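# Assemble two nebuliser sets and place them in tray

## Task

Build two complete nebuliser kits and leave both lying in the square tray. In each kit, the T-piece sits with its middle socket over the medication cup's wide cone, a mouthpiece is seated in the T-piece's end socket, a corrugated tube is fitted over its cone, and an oxygen tube is fitted on the cup's narrow stem. Every joint must be pressed fully home and must stay assembled once the robot lets go.

## Robot and tools

ROBOT. Two six-joint arms, left_arm and right_arm, each with a two-finger gripper. Bases in the scene frame: left_arm at (+0.080, +0.512, 0) m, right_arm at (-0.060, -0.436, 0) m. Both are turned only slightly about z, so their axes nearly match the scene axes. Scene frame: origin at table-top height midway between the nominal bases, +z up, +x out over the table, left_arm on the +y side. Image left and right do not follow the arm names. A camera stand sits behind the arms.

FRAMES. Each arm's reported hand position, orientation (quat_wxyz), velocities and its Hand target are in that arm's own base frame. Pose offsets you send are also along that arm's base axes, and a rotation turns about the Hand target's position. The table and fixed cameras use the scene frame. Printed poses can be a few centimetres off, more at long reach.

GRIPPER. Fingers point along the gripper's +z and close along its x. end_effector_position is the point between the pads; fingertips reach 17.5 mm past it. A block about 10 cm long sticks out toward the gripper's -y and turns with it.

ROW OF 18 NUMBERS (used by execute_actions and move). One flat list for both arms: left dx, dy, dz, rx, ry, rz, position, force_limit, speed, then the same nine for the right arm. All in [-1, 1]. dx..rz are an offset from the arm's Hand target as it was when the action or move began, not an absolute pose; 1.0 equals 0.6 m of travel or 180 degrees of turn, and rx, ry, rz form one rotation vector. All rows of one action count from that same start, and a repeated offset in a later call moves further. Six zeros re-command the current Hand target. Gripper numbers are absolute settings: position +1 is fully open (50 mm), about -0.65 brings the pads together, -1 closes until something blocks them. force_limit: -1 about 20 N per pad, 0 about 102 N, +1 about 185 N (actual may be up to ~15 N more). speed: -1 is 20 mm/s, 0 is 85, +1 is 150. Both start at +1. To keep a gripper unchanged, resend its last three numbers; a 0 is a real command. New force or speed apply only when position changes by at least 0.01.

TOOLS.
- execute_actions(actions, cameras): actions is a list of actions; each action is up to 15 rows, one per 1/30 s step, the last row held to fill 15. An empty list returns state plus images. cameras: list of names, ["all"], or [].
- move(target, speed, blend, stop_force, zero, blocking, cameras): target is one row or a list of up to 15 rows, every row offset from the same starting Hand targets. Straight paths, no obstacle avoidance, 10 s cap. speed in m/s, 0.002 to 2, default 0.25 (turn rate twice that in rad/s), one value or one per target. blend in metres rounds corners; 0 stops at each. stop_force in N, 10 to 80, ends an arm's path when push against its motion exceeds it; use it only slowly, not while the gripper turns, and omit it when backing off a contact. zero (default true) re-zeroes the force reading first. blocking=false returns after about 0.5 s (not allowed with stop_force). Ends with a move: line such as done, off_target, moving, held or fault, plus limits=paced (pose clipped) or limits=held.
- wait(seconds 0 to 10), stop(), zoom_image(camera cam_left_wrist or cam_right_wrist, region [x0, y0, x1, y1] pixels, at most 504 each way), clear_fault(arm), finished_scene(scene 1 or 2).

MOTION. Each step the commanded pose is clipped to 70 mm and 16 degrees from the measured pose. A gripper may settle short of its Hand target; the next command re-asks for it, or send the missing distance. Do not route a gripper near its own arm's base; go around it. With the wrist near the first joint's axis, small hand moves can swing the arm.

RESULTS. Per arm: end_effector_position (m), quaternion, velocities (omitted when Joint velocities read within noise), Hand target, Tool commands, joint positions and torques, external joint torques, flange force along the gripper's x y z (includes held weight and some error; no reading near singular poses). object_status: 0 moving, 1 stopped while opening, 2 stopped while closing (a grip), 3 at commanded opening or pads met. Opening in mm is about (250 - position_measured) x 0.202. Calls that run actions list end_effector_position at some steps. Wrist cameras: cam_left_wrist and cam_right_wrist, 672x504.

AVOID. A torque fault occurs at joint contact limits (waist and shoulder 316, elbow 148, wrist joints 41.8 N m) and a force fault at 144 N outside force; the arm halts until clear_fault. Stiff arms fault when aimed even slightly past a firm contact, so approach slowly with a small stop_force and back off promptly. Never let the arms or fingers touch each other. Do not drop parts, release them while moving, slam anything, or let parts leave the table. Grip centred. Holding loads or stretching out heats motors; MOTOR HOT warns of a braked stop lasting 30 to 60 s. Loose parts may get nudged now and then.

Each tool is called after "Call:" as name([rows], argument=value, ...), one row to a line, values as JSON.

## Session

Call:
execute_actions(actions=[])

Scene clock: 0.00 s.
left_arm: end_effector_position=(+0.3663, -0.5091, +0.3408) position_measured=3 object_status=3 end_effector_quat_wxyz=(-0.050, -0.037, +0.944, +0.323) | right_arm: end_effector_position=(+0.6399, -0.6608, +0.2228) position_measured=3 object_status=3 end_effector_quat_wxyz=(-0.496, -0.084, +0.780, -0.372)
Joint positions: left_arm=[-1.085 0.422 1.418 0.192 1.939 -2.725] | right_arm=[-0.541 0.869 1.191 -1.231 1.7 -2.061]
Joint velocities: within noise
Joint torques (N m): no reading
External joint torques (N m): no reading
Flange force (N): no reading
Hand target: left_arm +0.3663, -0.5091, +0.3408; -0.050, -0.037, +0.944, +0.323 | right_arm +0.6399, -0.6608, +0.2228; -0.496, -0.084, +0.780, -0.372
Tool commands: left_gripper/position=+1.0 left_gripper/force_limit=+1.0 left_gripper/speed=+1.0 right_gripper/position=+1.0 right_gripper/force_limit=+1.0 right_gripper/speed=+1.0

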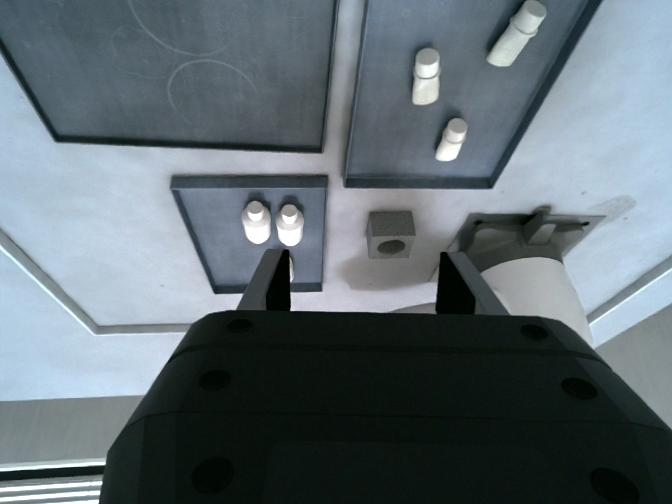

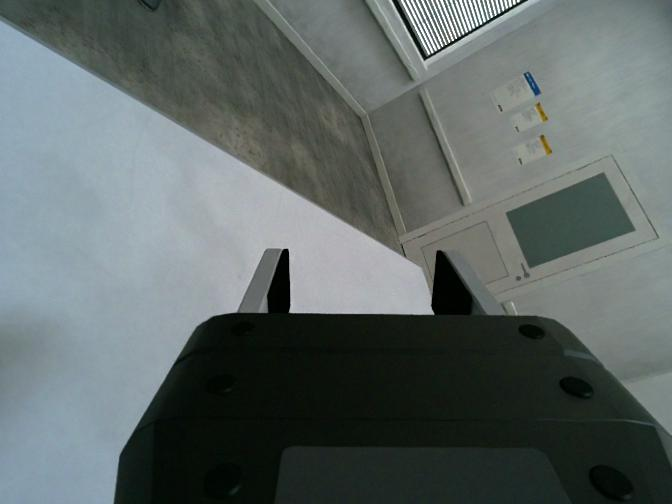

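Call:
move(target=[0.056, 0.098, 0.465, -0.326, -0.0372, -0.0182, 1, 1, 1, -0.317, 0.6, 0.629, 0.256, -0.341, -0.058, 1, 1, 1], speed=0.5, cameras=["all"])

Scene clock: 5.77 s.
left_arm: end_effector_position=(+0.3999, -0.4504, +0.6197) position_measured=3 object_status=3 end_effector_quat_wxyz=(+0.000, +0.000, +0.983, -0.183) | right_arm: end_effector_position=(+0.4497, -0.3008, +0.6003) position_measured=3 object_status=3 end_effector_quat_wxyz=(-0.001, +0.000, +1.000, +0.001)
Joint positions: left_arm=[-0.779 -0.03 1.387 -0.258 1.522 -2.372] | right_arm=[-0.654 -0.009 1.367 0 1.786 -2.224]
Joint torques (N m): left_arm=[1.68 -40.85 -45.98 3.25 -0.48 -0.4] | right_arm=[2.88 -45.49 -42.5 3.98 -0.07 -0.67]
External joint torques (N m): left_arm=[-1.62 0.52 1.9 0.09 -0.38 0.4] | right_arm=[-2.82 3.52 -0.63 0.26 0.02 0.67]
Flange force (N): left_arm=[3.4 1.3 4.6] | right_arm=[-3.1 -6.9 -2.6]
Hand target: left_arm +0.3999, -0.4503, +0.6198; +0.000, +0.000, +0.983, -0.183 | right_arm +0.4497, -0.3008, +0.6002; -0.001, +0.000, +1.000, +0.001
Off the commanded pose: left_arm 0.000 m, 0 deg | right_arm 0.000 m, 0 deg.
move: done
camera_calibration:
cam_left_wrist: T_world_to_cam=[[-0.999857, -0.00972676, -0.0138607, 0.415576], [-0.00971563, 0.999952, -0.00087023, 0.470506], [0.0138685, -0.000735439, -0.999904, 0.749706], [0, 0, 0, 1]] pos_world=[0.40969, -0.46589, 0.755804]
cam_right_wrist: T_world_to_cam=[[-0.999954, -0.00950758, 0.000813713, 0.452217], [-0.00859604, 0.934533, 0.355774, 0.0858644], [-0.00414299, 0.355751, -0.934572, 0.801263], [0, 0, 0, 1]] pos_world=[0.456254, -0.360993, 0.717921]

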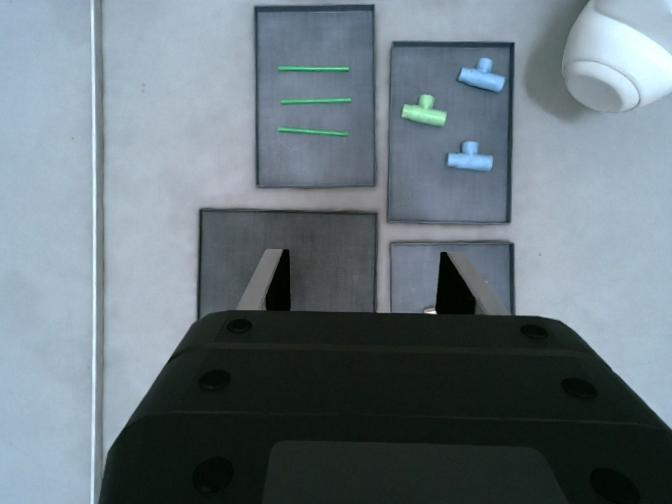

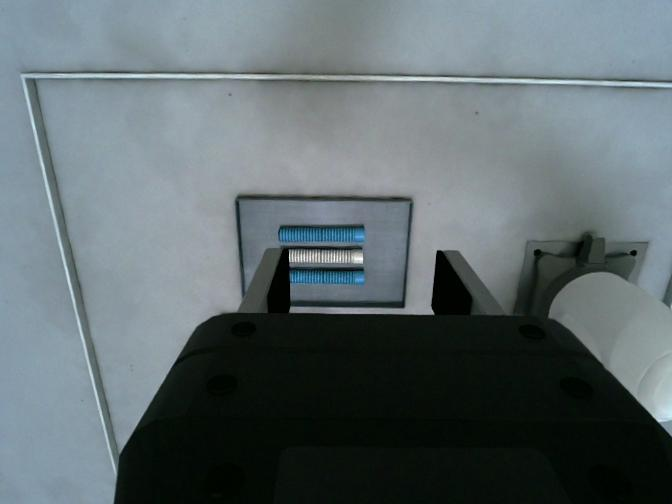

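Call:
zoom_image(camera="cam_left_wrist", region=[380, 30, 520, 240])

Call:
zoom_image(camera="cam_left_wrist", region=[250, 0, 390, 200])

Call:
zoom_image(camera="cam_right_wrist", region=[230, 190, 420, 320])

Scaled by 2.400 from the camera's 672x504 image, which has a finer 960x720 frame.

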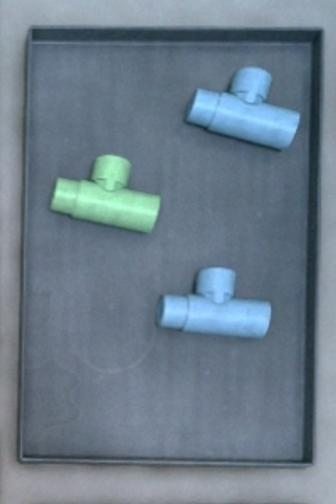

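Scaled by 2.520 from the camera's 672x504 image, which has a finer 960x720 frame.

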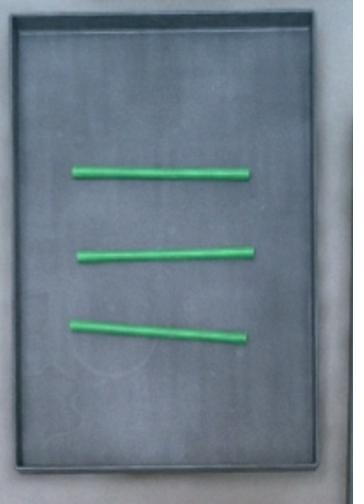

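Scaled by 2.653 from the camera's 672x504 image, which has a finer 960x720 frame.

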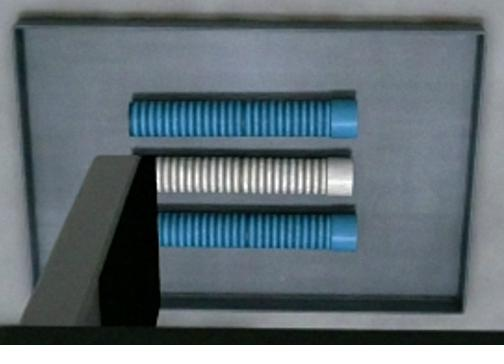

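Call:
move(target=[0.033, 0.93, -0.333, 0, 0, 0, 1, 1, 1, 0.042, 0.533, -0.417, -0.1167, 0, 0, 1, 1, 1], speed=0.5, cameras=["all"])

Scene clock: 9.53 s.
left_arm: end_effector_position=(+0.4197, +0.1076, +0.4200) position_measured=3 object_status=3 end_effector_quat_wxyz=(+0.000, +0.000, +0.983, -0.183) | right_arm: end_effector_position=(+0.4748, +0.0190, +0.3499) position_measured=3 object_status=3 end_effector_quat_wxyz=(-0.001, +0.000, +0.983, -0.181)
Joint positions: left_arm=[0.394 -0.138 1.844 -0.338 1.581 -1.156] | right_arm=[0.182 -0.079 1.92 -0.365 1.384 -1.304]
Joint torques (N m): left_arm=[1.51 -28.25 -44.86 2.96 0.88 -0.42] | right_arm=[2.71 -36.37 -41.08 2.65 0.23 -0.64]
External joint torques (N m): left_arm=[-1.52 0.27 1.75 0.08 -0.43 0.42] | right_arm=[-2.79 3.29 -0.84 0.2 0.06 0.64]
Flange force (N): left_arm=[0.6 -1.7 4.8] | right_arm=[-7.3 -2.3 1.5]
Hand target: left_arm +0.4197, +0.1077, +0.4200; +0.000, +0.000, +0.983, -0.183 | right_arm +0.4749, +0.0190, +0.3500; -0.001, +0.000, +0.983, -0.181
Off the commanded pose: left_arm 0.000 m, 0 deg | right_arm 0.000 m, 0 deg.
move: done; limits=paced
camera_calibration:
cam_left_wrist: T_world_to_cam=[[-0.999856, -0.00962695, -0.0139622, 0.438078], [-0.00961574, 0.999953, -0.000869818, -0.0874924], [0.0139699, -0.000735436, -0.999902, 0.550017], [0, 0, 0, 1]] pos_world=[0.42949, 0.0921102, 0.556004]
cam_right_wrist: T_world_to_cam=[[-0.999954, -0.0085848, 0.00426579, 0.479422], [-0.00859609, 0.99996, -0.00263736, 0.000345959], [-0.00424298, -0.00267391, -0.999987, 0.483389], [0, 0, 0, 1]] pos_world=[0.481454, 0.00506233, 0.481338]

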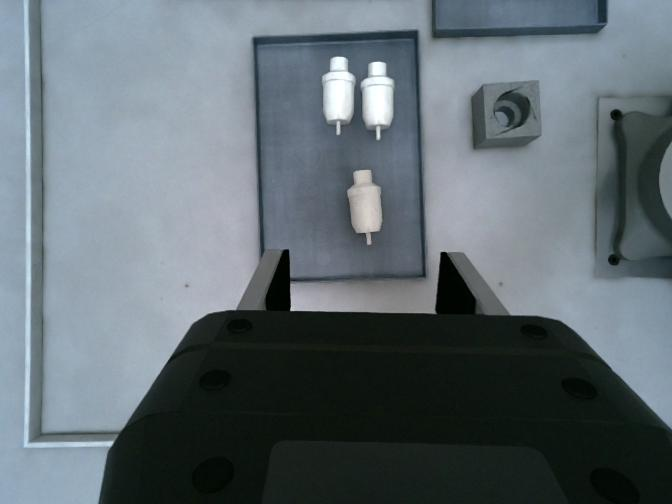

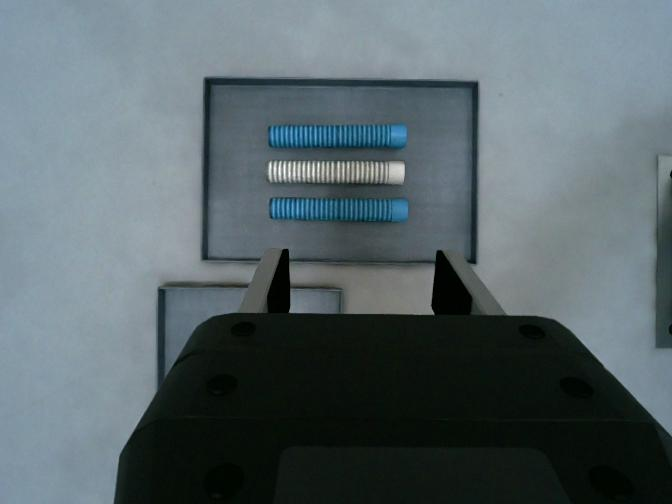

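Call:
zoom_image(camera="cam_left_wrist", region=[280, 40, 430, 260])

Call:
zoom_image(camera="cam_left_wrist", region=[460, 70, 550, 160])

Call:
zoom_image(camera="cam_right_wrist", region=[250, 110, 430, 240])

Scaled by 2.291 from the camera's 672x504 image, which has a finer 960x720 frame.

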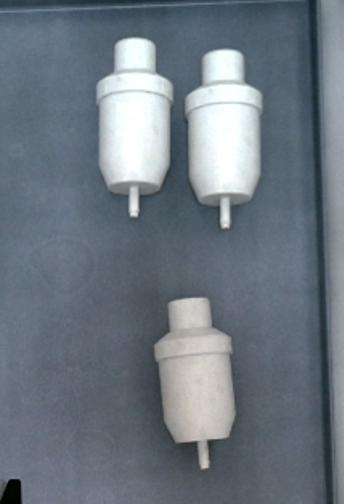

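Scaled by 5.600 from the camera's 672x504 image, which has a finer 960x720 frame.

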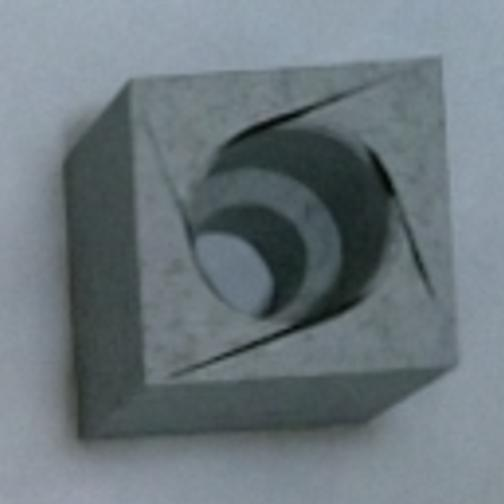

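Scaled by 2.800 from the camera's 672x504 image, which has a finer 960x720 frame.

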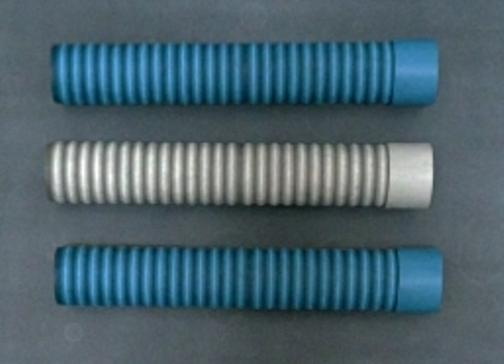

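Call:
move(target=[-0.25, -0.513, -0.1, 0, 0, 0, 1, 1, 1, -0.042, 0.61, 0.05, 0, 0, 0, 1, 1, 1], speed=0.5, cameras=["all"])

Scene clock: 12.47 s.
left_arm: end_effector_position=(+0.2697, -0.2001, +0.3600) position_measured=3 object_status=3 end_effector_quat_wxyz=(+0.000, +0.000, +0.983, -0.183) | right_arm: end_effector_position=(+0.4497, +0.3850, +0.3800) position_measured=3 object_status=3 end_effector_quat_wxyz=(-0.001, +0.000, +0.983, -0.181)
Joint positions: left_arm=[-0.462 -0.449 2.163 -0.342 1.274 -1.958] | right_arm=[0.774 0.187 1.582 -0.257 1.632 -0.778]
Joint torques (N m): left_arm=[1.08 1.82 -45.9 3.07 -0.04 -0.38] | right_arm=[3.43 -65.59 -41.5 3.08 0.79 -0.59]
External joint torques (N m): left_arm=[-0.94 0.53 1.94 -0.01 -0.41 0.38] | right_arm=[-3.41 3.34 -0.78 0.28 0.04 0.6]
Flange force (N): left_arm=[1.5 -0.4 4.8] | right_arm=[-7.5 1.9 -0.6]
Hand target: left_arm +0.2697, -0.2001, +0.3600; +0.000, +0.000, +0.983, -0.183 | right_arm +0.4497, +0.3850, +0.3800; -0.001, +0.000, +0.983, -0.181
Off the commanded pose: left_arm 0.000 m, 0 deg | right_arm 0.000 m, 0 deg.
move: done; limits=paced
camera_calibration:
cam_left_wrist: T_world_to_cam=[[-0.999854, -0.00982824, -0.0139582, 0.284254], [-0.00981562, 0.999951, -0.00097254, 0.218804], [0.0139671, -0.00083539, -0.999902, 0.491872], [0, 0, 0, 1]] pos_world=[0.27949, -0.215589, 0.496004]
cam_right_wrist: T_world_to_cam=[[-0.999954, -0.0085848, 0.00426579, 0.457237], [-0.00859609, 0.99996, -0.00263736, -0.365776], [-0.00424298, -0.00267391, -0.999987, 0.51436], [0, 0, 0, 1]] pos_world=[0.456254, 0.371062, 0.511438]

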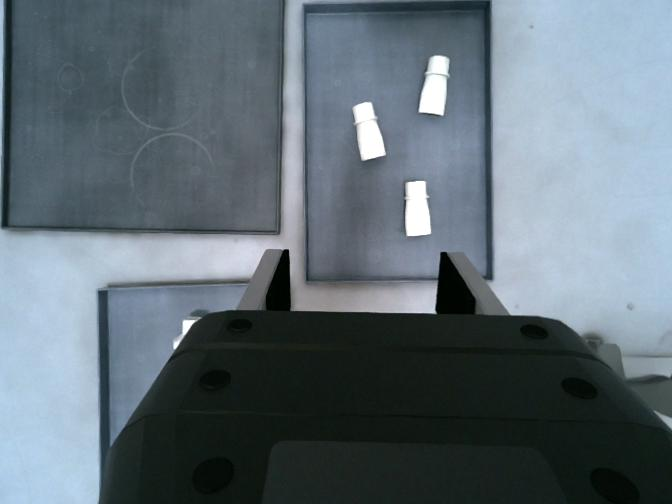

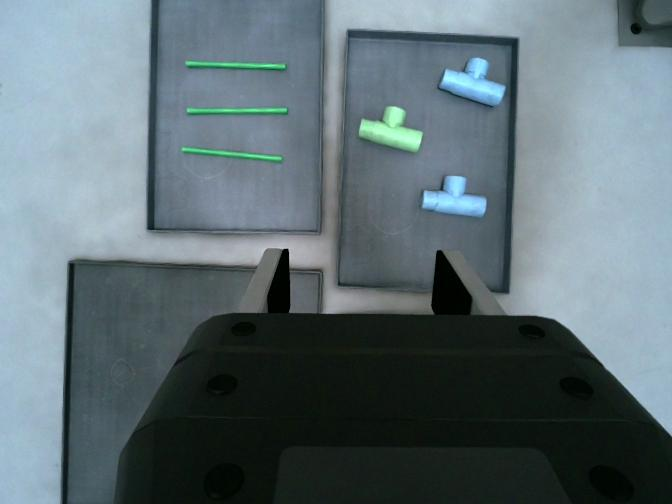

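Call:
zoom_image(camera="cam_left_wrist", region=[330, 40, 470, 250])

Call:
zoom_image(camera="cam_right_wrist", region=[340, 40, 520, 230])

Call:
zoom_image(camera="cam_right_wrist", region=[170, 50, 310, 170])

Scaled by 2.400 from the camera's 672x504 image, which has a finer 960x720 frame.

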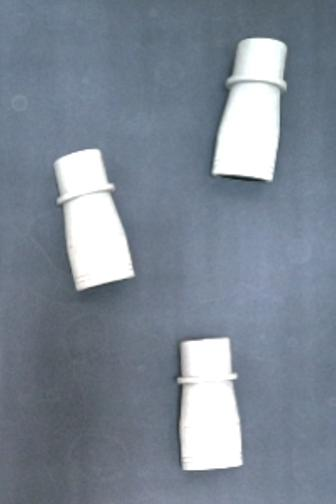

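Scaled by 2.653 from the camera's 672x504 image, which has a finer 960x720 frame.

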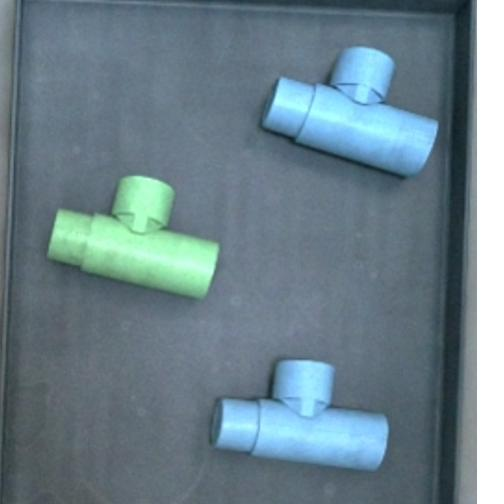

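Scaled by 3.600 from the camera's 672x504 image, which has a finer 960x720 frame.

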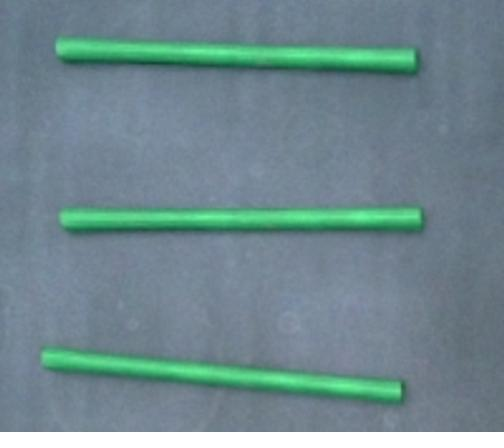

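Call:
move(target=[-0.1303, -0.0982, -0.4, 0.1172, 0.0037, 0.0198, 1, 0, 0, -0.1685, -0.1283, -0.4333, 0.0878, -0.0972, -0.5258, 1, 0, 0], speed=0.5, cameras=["all"])

Scene clock: 33.07 s.
left_arm: end_effector_position=(+0.1915, -0.2590, +0.1200) position_measured=3 object_status=3 end_effector_quat_wxyz=(+0.000, -0.032, +0.999, +0.001) | right_arm: end_effector_position=(+0.3486, +0.3080, +0.1200) position_measured=3 object_status=3 end_effector_quat_wxyz=(+0.000, +0.742, +0.670, +0.001)
Joint positions: left_arm=[-1.042 -0.185 2.436 0.001 0.892 -2.677] | right_arm=[0.649 0.059 2.214 0.001 0.867 0.75]
Joint torques (N m): left_arm=[2.09 -15.81 -35.96 3.27 0.34 -0.42] | right_arm=[3.16 -43 -33.06 3.22 -0.02 -0.62]
External joint torques (N m): left_arm=[-1.92 1.22 1.76 0.12 -0.4 0.42] | right_arm=[-3.24 3.28 -0.67 0.19 0.06 0.62]
Flange force (N): left_arm=[4.2 -2.1 5.0] | right_arm=[0.4 8.1 3.5]
Hand target: left_arm +0.1915, -0.2590, +0.1200; +0.000, -0.032, +0.999, +0.001 | right_arm +0.3486, +0.3080, +0.1200; +0.000, +0.742, +0.670, +0.001
Off the commanded pose: left_arm 0.000 m, 0 deg | right_arm 0.000 m, 0 deg.
move: done
camera_calibration:
cam_left_wrist: T_world_to_cam=[[-0.997619, -0.0669617, -0.0165213, 0.18724], [-0.0684224, 0.93077, 0.359145, 0.226836], [-0.00867138, 0.35942, -0.933136, 0.342622], [0, 0, 0, 1]] pos_world=[0.205286, -0.321739, 0.241339]
cam_right_wrist: T_world_to_cam=[[0.0919932, 0.995759, 0.00103433, -0.33301], [0.930861, -0.0863664, 0.35502, -0.326166], [0.353604, -0.0316967, -0.934858, 0.130053], [0, 0, 0, 1]] pos_world=[0.288262, 0.307551, 0.237721]

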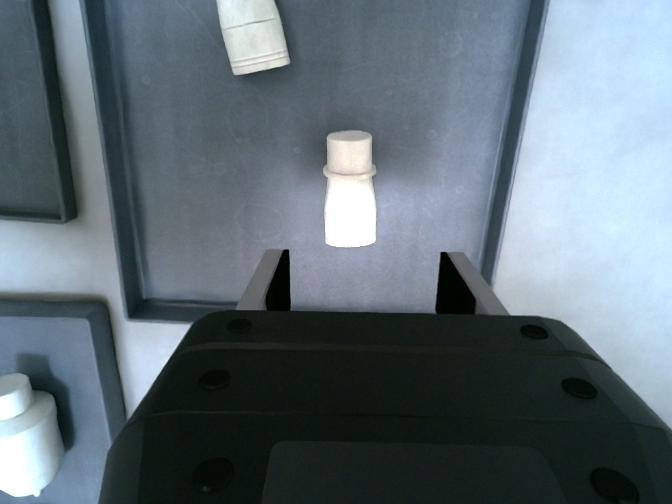

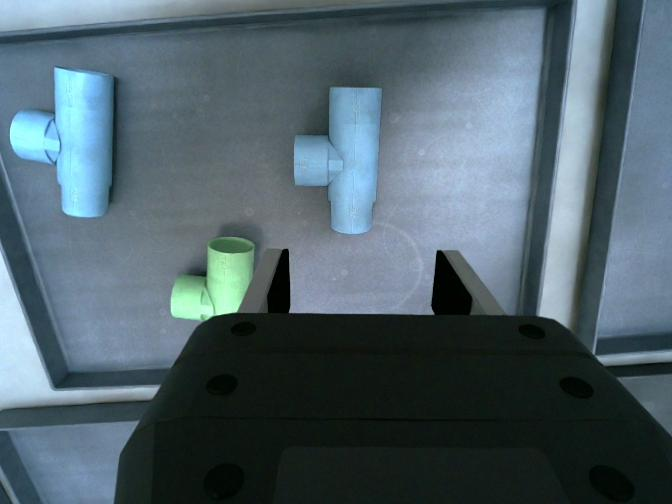

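Call:
zoom_image(camera="cam_right_wrist", region=[260, 70, 460, 270])

Call:
zoom_image(camera="cam_left_wrist", region=[260, 100, 460, 300])

Call:
zoom_image(camera="cam_right_wrist", region=[150, 210, 300, 330])

Scaled by 2.520 from the camera's 672x504 image, which has a finer 960x720 frame.

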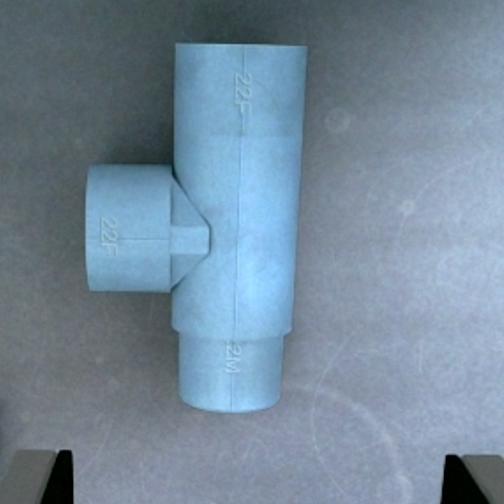

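Scaled by 2.520 from the camera's 672x504 image, which has a finer 960x720 frame.

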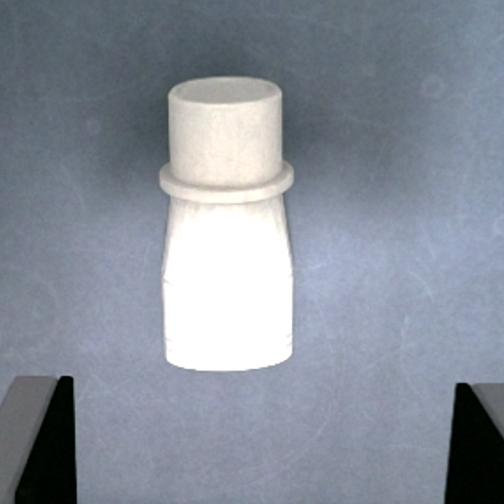

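Scaled by 3.360 from the camera's 672x504 image, which has a finer 960x720 frame.

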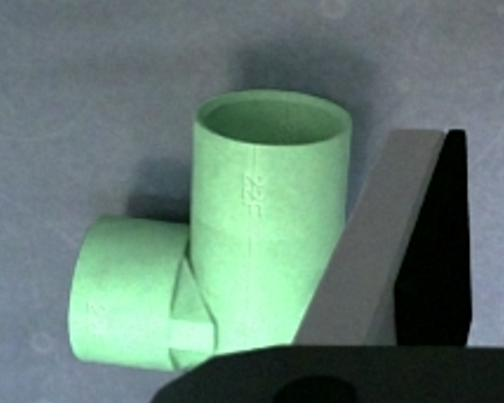

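Call:
move(target=[0.0032, -0.013, -0.1083, 0, 0, 0, 1, 0, 0, 0.0075, -0.0008, -0.1083, 0, 0, 0, 1, 0, 0], speed=0.3, cameras=["all"])

Call:
move(target=[0, 0, -0.075, 0, 0, 0, 1, 0, 0, 0, 0, -0.075, 0, 0, 0, 1, 0, 0], speed=0.02, stop_force=10, cameras=["all"])

Scene clock: 36.80 s.
left_arm: end_effector_position=(+0.1935, -0.2669, +0.0550) position_measured=3 object_status=3 end_effector_quat_wxyz=(+0.000, -0.032, +0.999, +0.001) | right_arm: end_effector_position=(+0.3531, +0.3075, +0.0550) position_measured=3 object_status=3 end_effector_quat_wxyz=(+0.000, +0.742, +0.670, +0.001)
Joint positions: left_arm=[-1.049 -0.055 2.492 0.001 0.705 -2.684] | right_arm=[0.642 0.157 2.262 0.001 0.721 0.743]
Joint torques (N m): left_arm=[1.95 -23.17 -29.89 2.74 0.34 -0.41] | right_arm=[3.02 -48.62 -28.26 2.66 0.04 -0.67]
External joint torques (N m): left_arm=[-1.84 0.12 1.02 0.11 -0.42 0.41] | right_arm=[-3.03 2.71 -0.94 0.29 0 0.67]
Flange force (N): left_arm=[4.6 -0.8 2.4] | right_arm=[0.2 7.1 3.6]
Hand target: left_arm +0.1934, -0.2668, +0.0550; +0.000, -0.032, +0.999, +0.001 | right_arm +0.3531, +0.3075, +0.0550; +0.000, +0.742, +0.670, +0.001
Off the commanded pose: left_arm 0.000 m, 0 deg | right_arm 0.000 m, 0 deg.
move: done
camera_calibration:
cam_left_wrist: T_world_to_cam=[[-0.997626, -0.0668637, -0.016478, 0.187667], [-0.0683163, 0.930811, 0.359059, 0.257547], [-0.00867014, 0.359333, -0.933169, 0.284859], [0, 0, 0, 1]] pos_world=[0.207286, -0.329539, 0.17644]
cam_right_wrist: T_world_to_cam=[[0.0918046, 0.995777, 0.00097195, -0.332799], [0.930846, -0.0861651, 0.355107, -0.307393], [0.353691, -0.0316957, -0.934825, 0.0676494], [0, 0, 0, 1]] pos_world=[0.292761, 0.307051, 0.172721]

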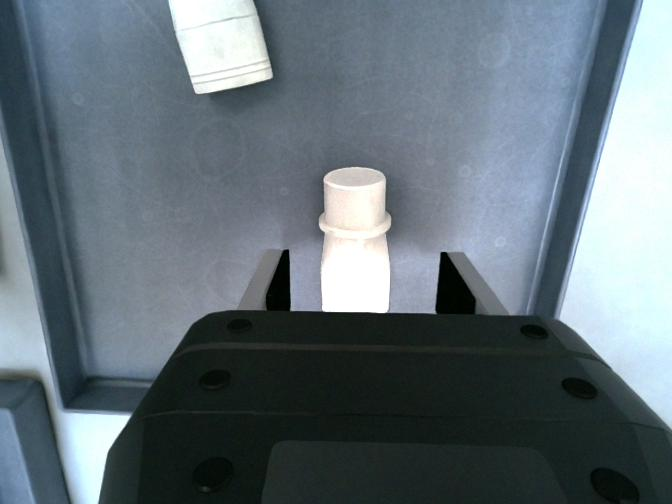

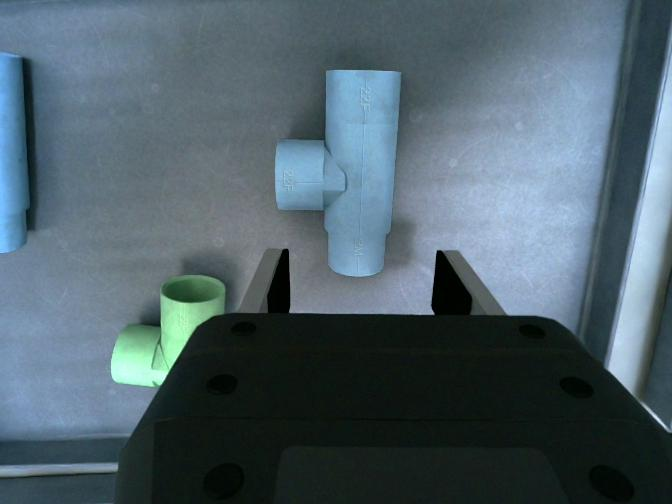

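Scene clock: 39.13 s.
left_arm: end_effector_position=(+0.1935, -0.2669, +0.0199) position_measured=3 object_status=3 end_effector_quat_wxyz=(+0.000, -0.032, +0.999, +0.001) | right_arm: end_effector_position=(+0.3531, +0.3076, +0.0195) position_measured=3 object_status=3 end_effector_quat_wxyz=(+0.000, +0.742, +0.670, +0.001)
Joint positions: left_arm=[-1.049 0.022 2.522 0.001 0.599 -2.685] | right_arm=[0.642 0.215 2.286 0.001 0.639 0.743]
Joint torques (N m): left_arm=[1.73 0.43 -14.38 2.73 -7.76 -0.39] | right_arm=[2.54 -1.38 -8.11 2.73 -9.05 -0.67]
External joint torques (N m): left_arm=[-1.68 -27.62 -10.56 -0.26 7.69 0.39] | right_arm=[-2.65 -47.74 -18.27 -0.07 9.09 0.67]
External joint torques when the fault began: left_arm=[-1.32 -35.79 -19.31 -0.2 7.89 0.39]
Flange force (N): left_arm=[17.2 20.0 -95.3] | right_arm=[-20.3 -13.4 -113.8]
Flange force when the fault began (N): left_arm=[15.4 19.3 -121.6]
Hand target: left_arm +0.1935, -0.2669, +0.0199; +0.000, -0.032, +0.999, +0.001 (not the last commanded pose) | right_arm +0.3531, +0.3076, +0.0195; +0.000, +0.742, +0.670, +0.001 (not the last commanded pose)
Tool commands: left_gripper/position=+1.0 left_gripper/force_limit=+1.0 left_gripper/speed=+1.0 right_gripper/position=+1.0 right_gripper/force_limit=+0.0 right_gripper/speed=+0.0
Off the commanded pose: left_arm 0.010 m, 0 deg | right_arm 0.010 m, 0 deg.
FORCE FAULT: contact force on the left arm reached its limit, and that arm stopped. The contact can be on any part of that arm, not only on its tool. That arm's remaining commands of this call were not run. That arm is still stopped at the end of this call. While its stop runs, that arm takes no new command, but its gripper still runs the gripper command that each later call begins with.
CLEAR FAULT: the left arm stays stopped until you call clear_fault(arm="left_arm").
move: fault (left_arm), contact (right_arm)
camera_calibration:
cam_left_wrist: T_world_to_cam=[[-0.997624, -0.0669292, -0.0163215, 0.18703], [-0.068317, 0.930646, 0.359486, 0.27026], [-0.00887056, 0.359747, -0.933008, 0.252238], [0, 0, 0, 1]] pos_world=[0.207287, -0.32974, 0.141238]
cam_right_wrist: T_world_to_cam=[[0.0919932, 0.995759, 0.00103433, -0.332922], [0.930861, -0.0863664, 0.35502, -0.294745], [0.353604, -0.0316967, -0.934858, 0.0345898], [0, 0, 0, 1]] pos_world=[0.292762, 0.307151, 0.137321]

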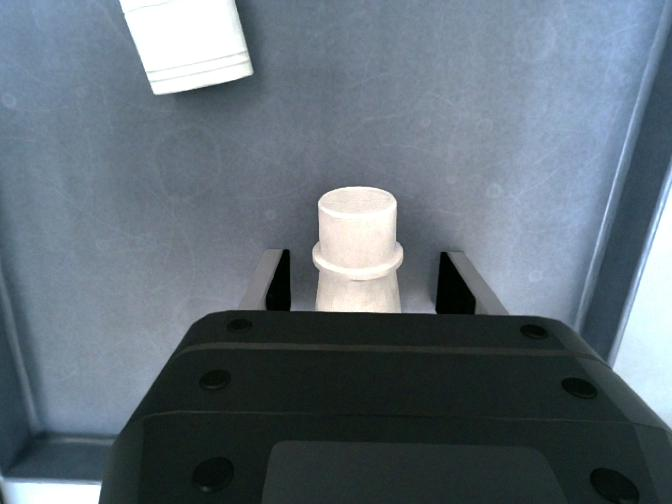

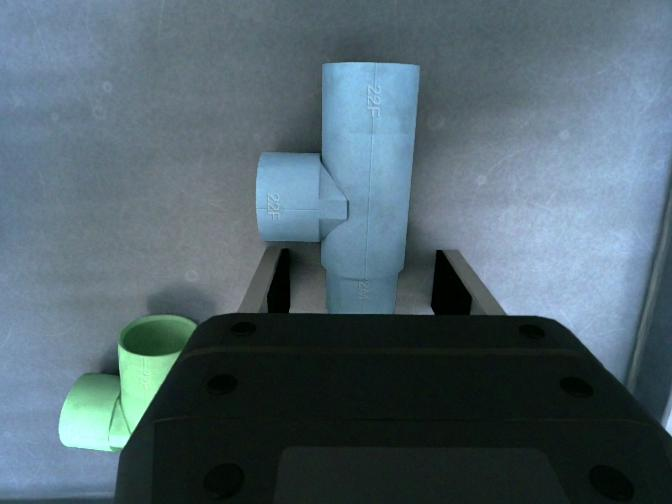

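Call:
clear_fault(arm="left_arm")

Call:
move(target=[0, 0, 0.005, 0, 0, 0, 1, 0, 0, 0, 0, 0.005, 0, 0, 0, 1, 0, 0], speed=0.05)

Scene clock: 39.50 s.
left_arm: end_effector_position=(+0.1935, -0.2669, +0.0199) position_measured=3 object_status=3 end_effector_quat_wxyz=(+0.000, -0.032, +0.999, +0.001) | right_arm: end_effector_position=(+0.3531, +0.3076, +0.0195) position_measured=3 object_status=3 end_effector_quat_wxyz=(+0.000, +0.742, +0.670, +0.001)
Joint positions: left_arm=[-1.049 0.022 2.522 0.001 0.599 -2.685] | right_arm=[0.642 0.215 2.286 0.001 0.639 0.743]
Joint torques (N m): left_arm=[1.81 0.1 -14.46 2.79 -7.77 -0.4] | right_arm=[2.53 -1.58 -8.25 2.77 -9.01 -0.7]
External joint torques (N m): left_arm=[-1.69 -27.67 -10.66 -0.31 7.68 0.4] | right_arm=[-2.55 -47.38 -18.16 -0.1 9.04 0.7]
Flange force (N): left_arm=[17.1 20.0 -95.5] | right_arm=[-20.0 -13.4 -113.0]
Hand target: left_arm +0.1935, -0.2669, +0.0199; +0.000, -0.032, +0.999, +0.001 (not the last commanded pose) | right_arm +0.3531, +0.3076, +0.0195; +0.000, +0.742, +0.670, +0.001 (not the last commanded pose)
Tool commands: left_gripper/position=+1.0 left_gripper/force_limit=+1.0 left_gripper/speed=+1.0 right_gripper/position=+1.0 right_gripper/force_limit=+0.0 right_gripper/speed=+0.0
Off the commanded pose: left_arm 0.010 m, 0 deg | right_arm 0.010 m, 0 deg.
FORCE FAULT, CONTINUED: the left arm's stop, for the force fault that an earlier result reported, is over. The call counts as one of the actions that you can send in this scene. That arm's target is now where it stood when the stop ended, not its last command. That arm accepts commands again.
CLEAR FAULT: your call cleared the left arm's force fault. If the contact force or a joint's load stays at its limit, that arm stops again.

Scene clock: 40.20 s.
left_arm: end_effector_position=(+0.1935, -0.2669, +0.0229) position_measured=3 object_status=3 end_effector_quat_wxyz=(+0.000, -0.032, +0.999, +0.001) | right_arm: end_effector_position=(+0.3531, +0.3076, +0.0225) position_measured=3 object_status=3 end_effector_quat_wxyz=(+0.000, +0.742, +0.670, +0.001)
Joint positions: left_arm=[-1.049 0.015 2.519 0.001 0.609 -2.685] | right_arm=[0.642 0.21 2.284 0.001 0.646 0.743]
Joint torques (N m): left_arm=[2.39 -27.12 -26.55 2.42 0.31 -0.4] | right_arm=[2.89 -51.71 -25.74 2.49 0.05 -0.61]
External joint torques (N m): left_arm=[-2.38 0.54 1.23 0.08 -0.39 0.4] | right_arm=[-2.93 2.8 -1.05 0.21 -0.02 0.61]
Flange force (N): left_arm=[6.0 -1.7 3.4] | right_arm=[0.3 7.1 4.2]
Hand target: left_arm +0.1935, -0.2669, +0.0229; +0.000, -0.032, +0.999, +0.001 | right_arm +0.3531, +0.3076, +0.0225; +0.000, +0.742, +0.670, +0.001
Off the commanded pose: left_arm 0.000 m, 0 deg | right_arm 0.000 m, 0 deg.
move: done

Call:
move([
  [0, 0, 0, 0, 0, 0, 1, -0.5, -0.6, -0.0025, 0.0003, 0, 0, 0, 0, 1, -0.4, -0.6],
  [0, 0, 0, 0, 0, 0, -1, -0.5, -0.6, -0.0025, 0.0003, 0, 0, 0, 0, -1, -0.4, -0.6],
  [0, 0, 0.2, 0, 0, 0, -1, -0.5, -0.6, -0.0025, 0.0003, 0.2, 0, 0, 0, -1, -0.4, -0.6],
], speed=0.2, cameras=["all"])

Scene clock: 43.57 s.
left_arm: end_effector_position=(+0.1935, -0.2669, +0.1428) position_measured=122 object_status=2 end_effector_quat_wxyz=(+0.000, -0.032, +0.999, +0.001) | right_arm: end_effector_position=(+0.3516, +0.3078, +0.1425) position_measured=147 object_status=2 end_effector_quat_wxyz=(+0.000, +0.742, +0.670, +0.001)
Joint positions: left_arm=[-1.049 -0.204 2.398 0.001 0.949 -2.684] | right_arm=[0.645 0.034 2.189 0.001 0.917 0.746]
Joint torques (N m): left_arm=[1.82 -14.62 -37.49 3.48 0.34 -0.41] | right_arm=[2.95 -41.62 -33.88 3.27 0.03 -0.62]
External joint torques (N m): left_arm=[-1.9 0.54 1.48 0.08 -0.42 0.41] | right_arm=[-3.04 2.97 -1.22 0.27 0.01 0.62]
Flange force (N): left_arm=[4.5 -1.3 3.6] | right_arm=[1.1 8.1 2.3]
Hand target: left_arm +0.1935, -0.2669, +0.1429; +0.000, -0.032, +0.999, +0.001 | right_arm +0.3516, +0.3078, +0.1425; +0.000, +0.742, +0.670, +0.001
Off the commanded pose: left_arm 0.000 m, 0 deg | right_arm 0.000 m, 0 deg.
move: done
camera_calibration:
cam_left_wrist: T_world_to_cam=[[-0.997624, -0.0669596, -0.0162335, 0.18911], [-0.0683129, 0.930611, 0.35958, 0.225956], [-0.00897022, 0.359834, -0.932973, 0.366909], [0, 0, 0, 1]] pos_world=[0.207387, -0.32964, 0.264137]
cam_right_wrist: T_world_to_cam=[[0.0919006, 0.995768, 0.000998802, -0.333077], [0.93087, -0.0862672, 0.35502, -0.336996], [0.353604, -0.0316968, -0.934858, 0.150021], [0, 0, 0, 1]] pos_world=[0.291262, 0.307351, 0.260221]

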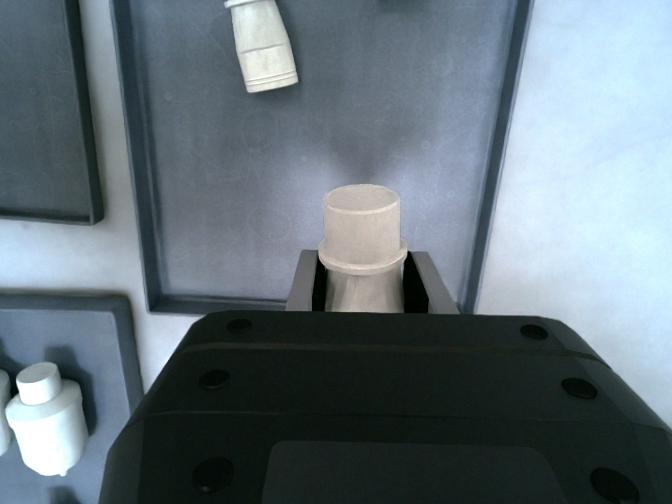

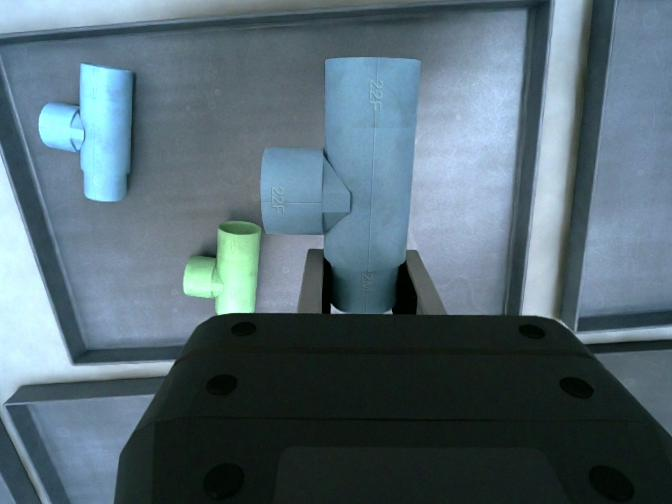

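Call:
move(target=[0.387, -0.1453, 0.104, 0.0087, -0.1942, -0.0117, -1, -0.5, -0.6, 0.3567, 0.2415, 0.105, -0.1423, 0.1582, -0.4531, -1, -0.4, -0.6], speed=0.4, cameras=["all"])

Scene clock: 46.13 s.
left_arm: end_effector_position=(+0.2606, -0.2922, +0.1611) position_measured=122 object_status=2 end_effector_quat_wxyz=(+0.088, -0.026, +0.996, +0.002) | right_arm: end_effector_position=(+0.4087, +0.3464, +0.1593) position_measured=147 object_status=2 end_effector_quat_wxyz=(-0.001, +0.852, +0.516, -0.087)
Joint positions: left_arm=[-1.048 -0.163 2.337 0.201 0.896 -2.792] | right_arm=[0.63 0.199 1.97 0.018 1.145 1.102]
Joint torques (N m): left_arm=[2.3 -20.29 -38.81 3.84 0.17 -0.46] | right_arm=[2.83 -60.6 -35.06 3.51 0.62 -0.61]
External joint torques (N m): left_arm=[-2.35 0.55 1.61 0.08 -0.44 0.45] | right_arm=[-2.85 3.75 -0.91 0.23 -0.07 0.6]
Flange force (N): left_arm=[5.7 -1.3 2.4] | right_arm=[5.1 6.5 1.7]
Hand target: left_arm +0.2606, -0.2922, +0.1611; +0.088, -0.026, +0.996, +0.002 (not the last commanded pose) | right_arm +0.4087, +0.3463, +0.1593; -0.001, +0.852, +0.516, -0.087 (not the last commanded pose)
Off the commanded pose: left_arm 0.182 m, 25 deg | right_arm 0.195 m, 66 deg.
move: held (left_arm, right_arm; a check stopped the path); limits=held
pose unreachable (left arm): on one or more control steps of this call, first in action 0 (counted from 0), this arm could not follow its commanded pose, so it was not sent that pose on those steps. It may still have moved: this result reports where it is.
cause: moving toward the commanded pose would bring a part of the arm too close to another arm (a part of this arm just beyond joint 5 (wrist pitch) and a part of the right arm just beyond its joint 4 (forearm roll), at the place that arm was heading or pushing toward when its own hold began).
pose unreachable (right arm): on one or more control steps of this call, first in action 0 (counted from 0), this arm could not follow its commanded pose, so it was not sent that pose on those steps. It may still have moved: this result reports where it is.
cause: moving toward the commanded pose would bring a part of the arm too close to another arm (a part of this arm just beyond joint 4 (forearm roll) and a part of the left arm just beyond its joint 5 (wrist pitch), along the way the arms are being sent, or toward where that arm still pushes).
camera_calibration:
cam_left_wrist: T_world_to_cam=[[-0.979937, -0.0553788, -0.191458, 0.281635], [-0.120841, 0.929002, 0.349789, 0.262329], [0.158494, 0.365908, -0.917056, 0.349209], [0, 0, 0, 1]] pos_world=[0.252337, -0.355886, 0.282405]
cam_right_wrist: T_world_to_cam=[[0.443405, 0.884263, -0.14653, -0.458244], [0.879308, -0.397436, 0.262415, -0.249119], [0.173807, -0.245202, -0.953765, 0.297266], [0, 0, 0, 1]] pos_world=[0.370574, 0.379089, 0.281747]

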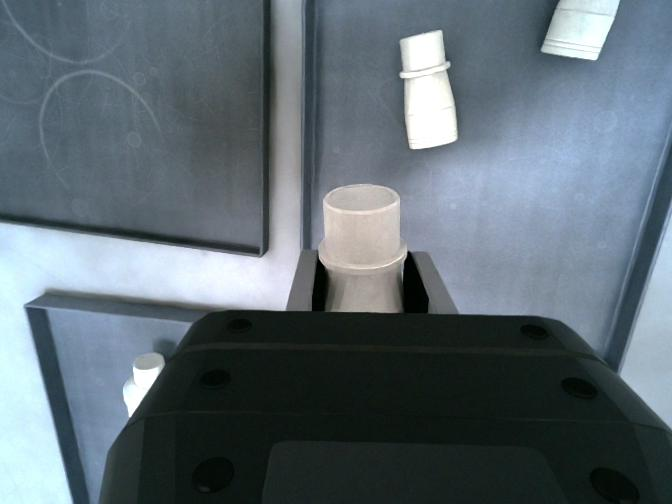

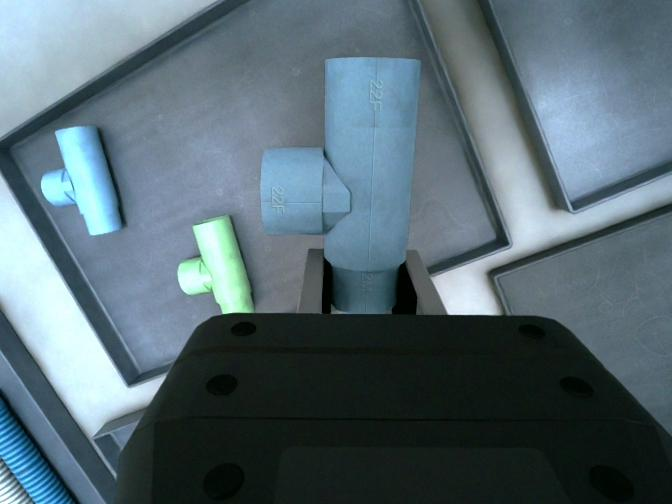

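Call:
move(target=[0.2707, 0.0685, 0.0737, 0.0056, -0.138, -0.0082, -1, -0.5, -0.6, 0.2607, -0.021, 0.077, -0.1049, 0.1169, -0.3324, -1, -0.4, -0.6], speed=0.4, cameras=["all"])

Scene clock: 51.03 s.
left_arm: end_effector_position=(+0.4230, -0.2511, +0.2053) position_measured=122 object_status=2 end_effector_quat_wxyz=(+0.300, -0.013, +0.954, +0.004) | right_arm: end_effector_position=(+0.5651, +0.3337, +0.2055) position_measured=147 object_status=2 end_effector_quat_wxyz=(+0.000, +0.954, -0.002, -0.301)
Joint positions: left_arm=[-0.878 -0.157 2.341 0.768 0.705 -3.011] | right_arm=[0.384 0.511 1.523 0.22 1.68 1.918]
Joint torques (N m): left_arm=[2.03 -22.78 -40.82 3.56 0.14 -0.45] | right_arm=[2.89 -94.35 -37.64 4.18 1.58 -0.64]
External joint torques (N m): left_arm=[-2.11 0.91 1.78 0.13 -0.44 0.41] | right_arm=[-2.82 3.62 -0.74 0.33 0.06 0.6]
Flange force (N): left_arm=[5.1 -1.9 0.4] | right_arm=[7.1 -0.5 -2.9]
Hand target: left_arm +0.4230, -0.2511, +0.2053; +0.300, -0.013, +0.954, +0.004 | right_arm +0.5651, +0.3337, +0.2055; +0.000, +0.954, -0.002, -0.301
Off the commanded pose: left_arm 0.000 m, 0 deg | right_arm 0.000 m, 0 deg.
move: done
camera_calibration:
cam_left_wrist: T_world_to_cam=[[-0.809702, -0.0249135, -0.586312, 0.468206], [-0.236846, 0.927987, 0.287654, 0.289883], [0.536923, 0.37178, -0.757293, 0.15771], [0, 0, 0, 1]] pos_world=[0.363087, -0.315976, 0.310561]
cam_right_wrist: T_world_to_cam=[[0.819029, 0.00670388, -0.573713, -0.341274], [0.207411, -0.935768, 0.285164, 0.150862], [-0.534951, -0.352552, -0.767812, 0.709176], [0, 0, 0, 1]] pos_world=[0.627597, 0.393481, 0.3057]

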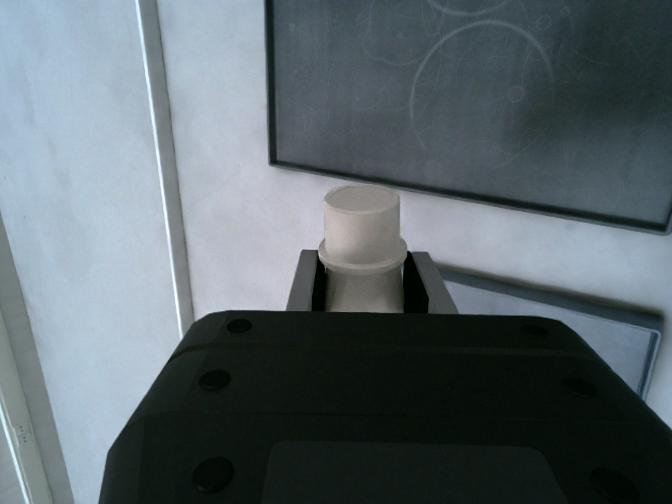

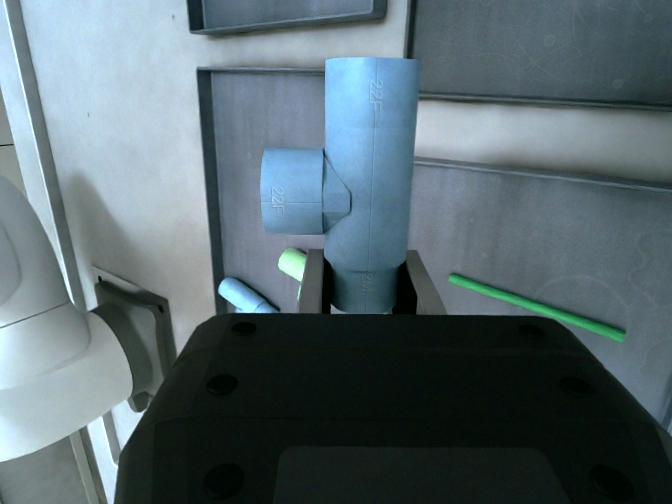

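Call:
move(target=[0.0045, -0.1717, 0, 0, 0, 0, -1, -0.5, -0.6, 0.0007, 0.1667, 0, 0, 0, 0, -1, -0.4, -0.6], speed=0.2, cameras=["all"])

Scene clock: 52.13 s.
left_arm: end_effector_position=(+0.4251, -0.3445, +0.2053) position_measured=122 object_status=2 end_effector_quat_wxyz=(+0.300, -0.012, +0.954, +0.003) | right_arm: end_effector_position=(+0.5652, +0.4253, +0.2055) position_measured=147 object_status=2 end_effector_quat_wxyz=(-0.001, +0.954, -0.002, -0.301)
Joint positions: left_arm=[-1.012 -0.031 2.231 0.787 0.77 -3.142] | right_arm=[0.485 0.573 1.422 0.275 1.695 2.017]
Joint torques (N m): left_arm=[2.11 -35.48 -40.15 3.68 0.31 -0.42] | right_arm=[4.11 -101.4 -39.16 4.34 1.45 -0.56]
External joint torques (N m): left_arm=[-2.04 0.38 1.64 0.02 -0.38 0.38] | right_arm=[-4.21 4.34 -0.06 0.35 0.11 0.52]
Flange force (N): left_arm=[4.5 -0.2 -0.7] | right_arm=[7.9 0.3 -2.5]
Hand target: left_arm +0.4251, -0.3445, +0.2054; +0.300, -0.012, +0.954, +0.003 (not the last commanded pose) | right_arm +0.5652, +0.4253, +0.2055; -0.001, +0.954, -0.002, -0.300 (not the last commanded pose)
Off the commanded pose: left_arm 0.010 m, 0 deg | right_arm 0.008 m, 0 deg.
move: held (left_arm, right_arm; a check stopped the path); limits=held
pose unreachable (left arm): on one or more control steps of this call, first in action 0 (counted from 0), this arm could not follow its commanded pose, so it was not sent that pose on those steps. It may still have moved: this result reports where it is.
cause: moving toward the commanded pose would bring a part of the arm too close to another arm (a part of this arm just beyond joint 4 (forearm roll) and a part of the right arm just beyond its joint 4 (forearm roll), along the way the arms are being sent, or toward where that arm still pushes).
pose unreachable (right arm): on one or more control steps of this call, first in action 0 (counted from 0), this arm could not follow its commanded pose, so it was not sent that pose on those steps. It may still have moved: this result reports where it is.
cause: moving toward the commanded pose would bring a part of the arm too close to another arm (a part of this arm just beyond joint 4 (forearm roll) and a part of the left arm just beyond its joint 4 (forearm roll), along the way the arms are being sent, or toward where that arm still pushes).
camera_calibration:
cam_left_wrist: T_world_to_cam=[[-0.809839, -0.0246868, -0.586132, 0.467669], [-0.236327, 0.928188, 0.287432, 0.376923], [0.536945, 0.371292, -0.757517, 0.191132], [0, 0, 0, 1]] pos_world=[0.365186, -0.409276, 0.310562]
cam_right_wrist: T_world_to_cam=[[0.819019, 0.00690835, -0.573725, -0.342059], [0.207506, -0.93581, 0.284957, 0.236489], [-0.534929, -0.352436, -0.76788, 0.741439], [0, 0, 0, 1]] pos_world=[0.627697, 0.484982, 0.3057]

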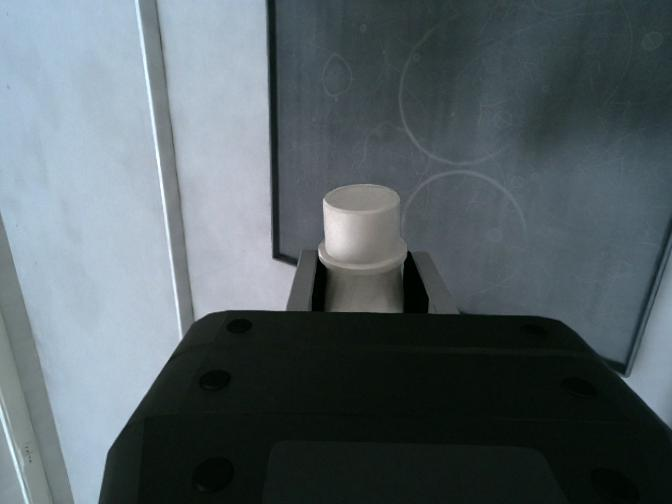

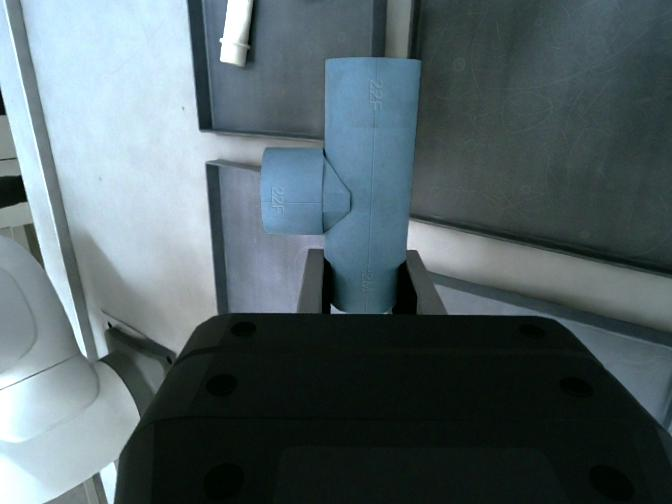

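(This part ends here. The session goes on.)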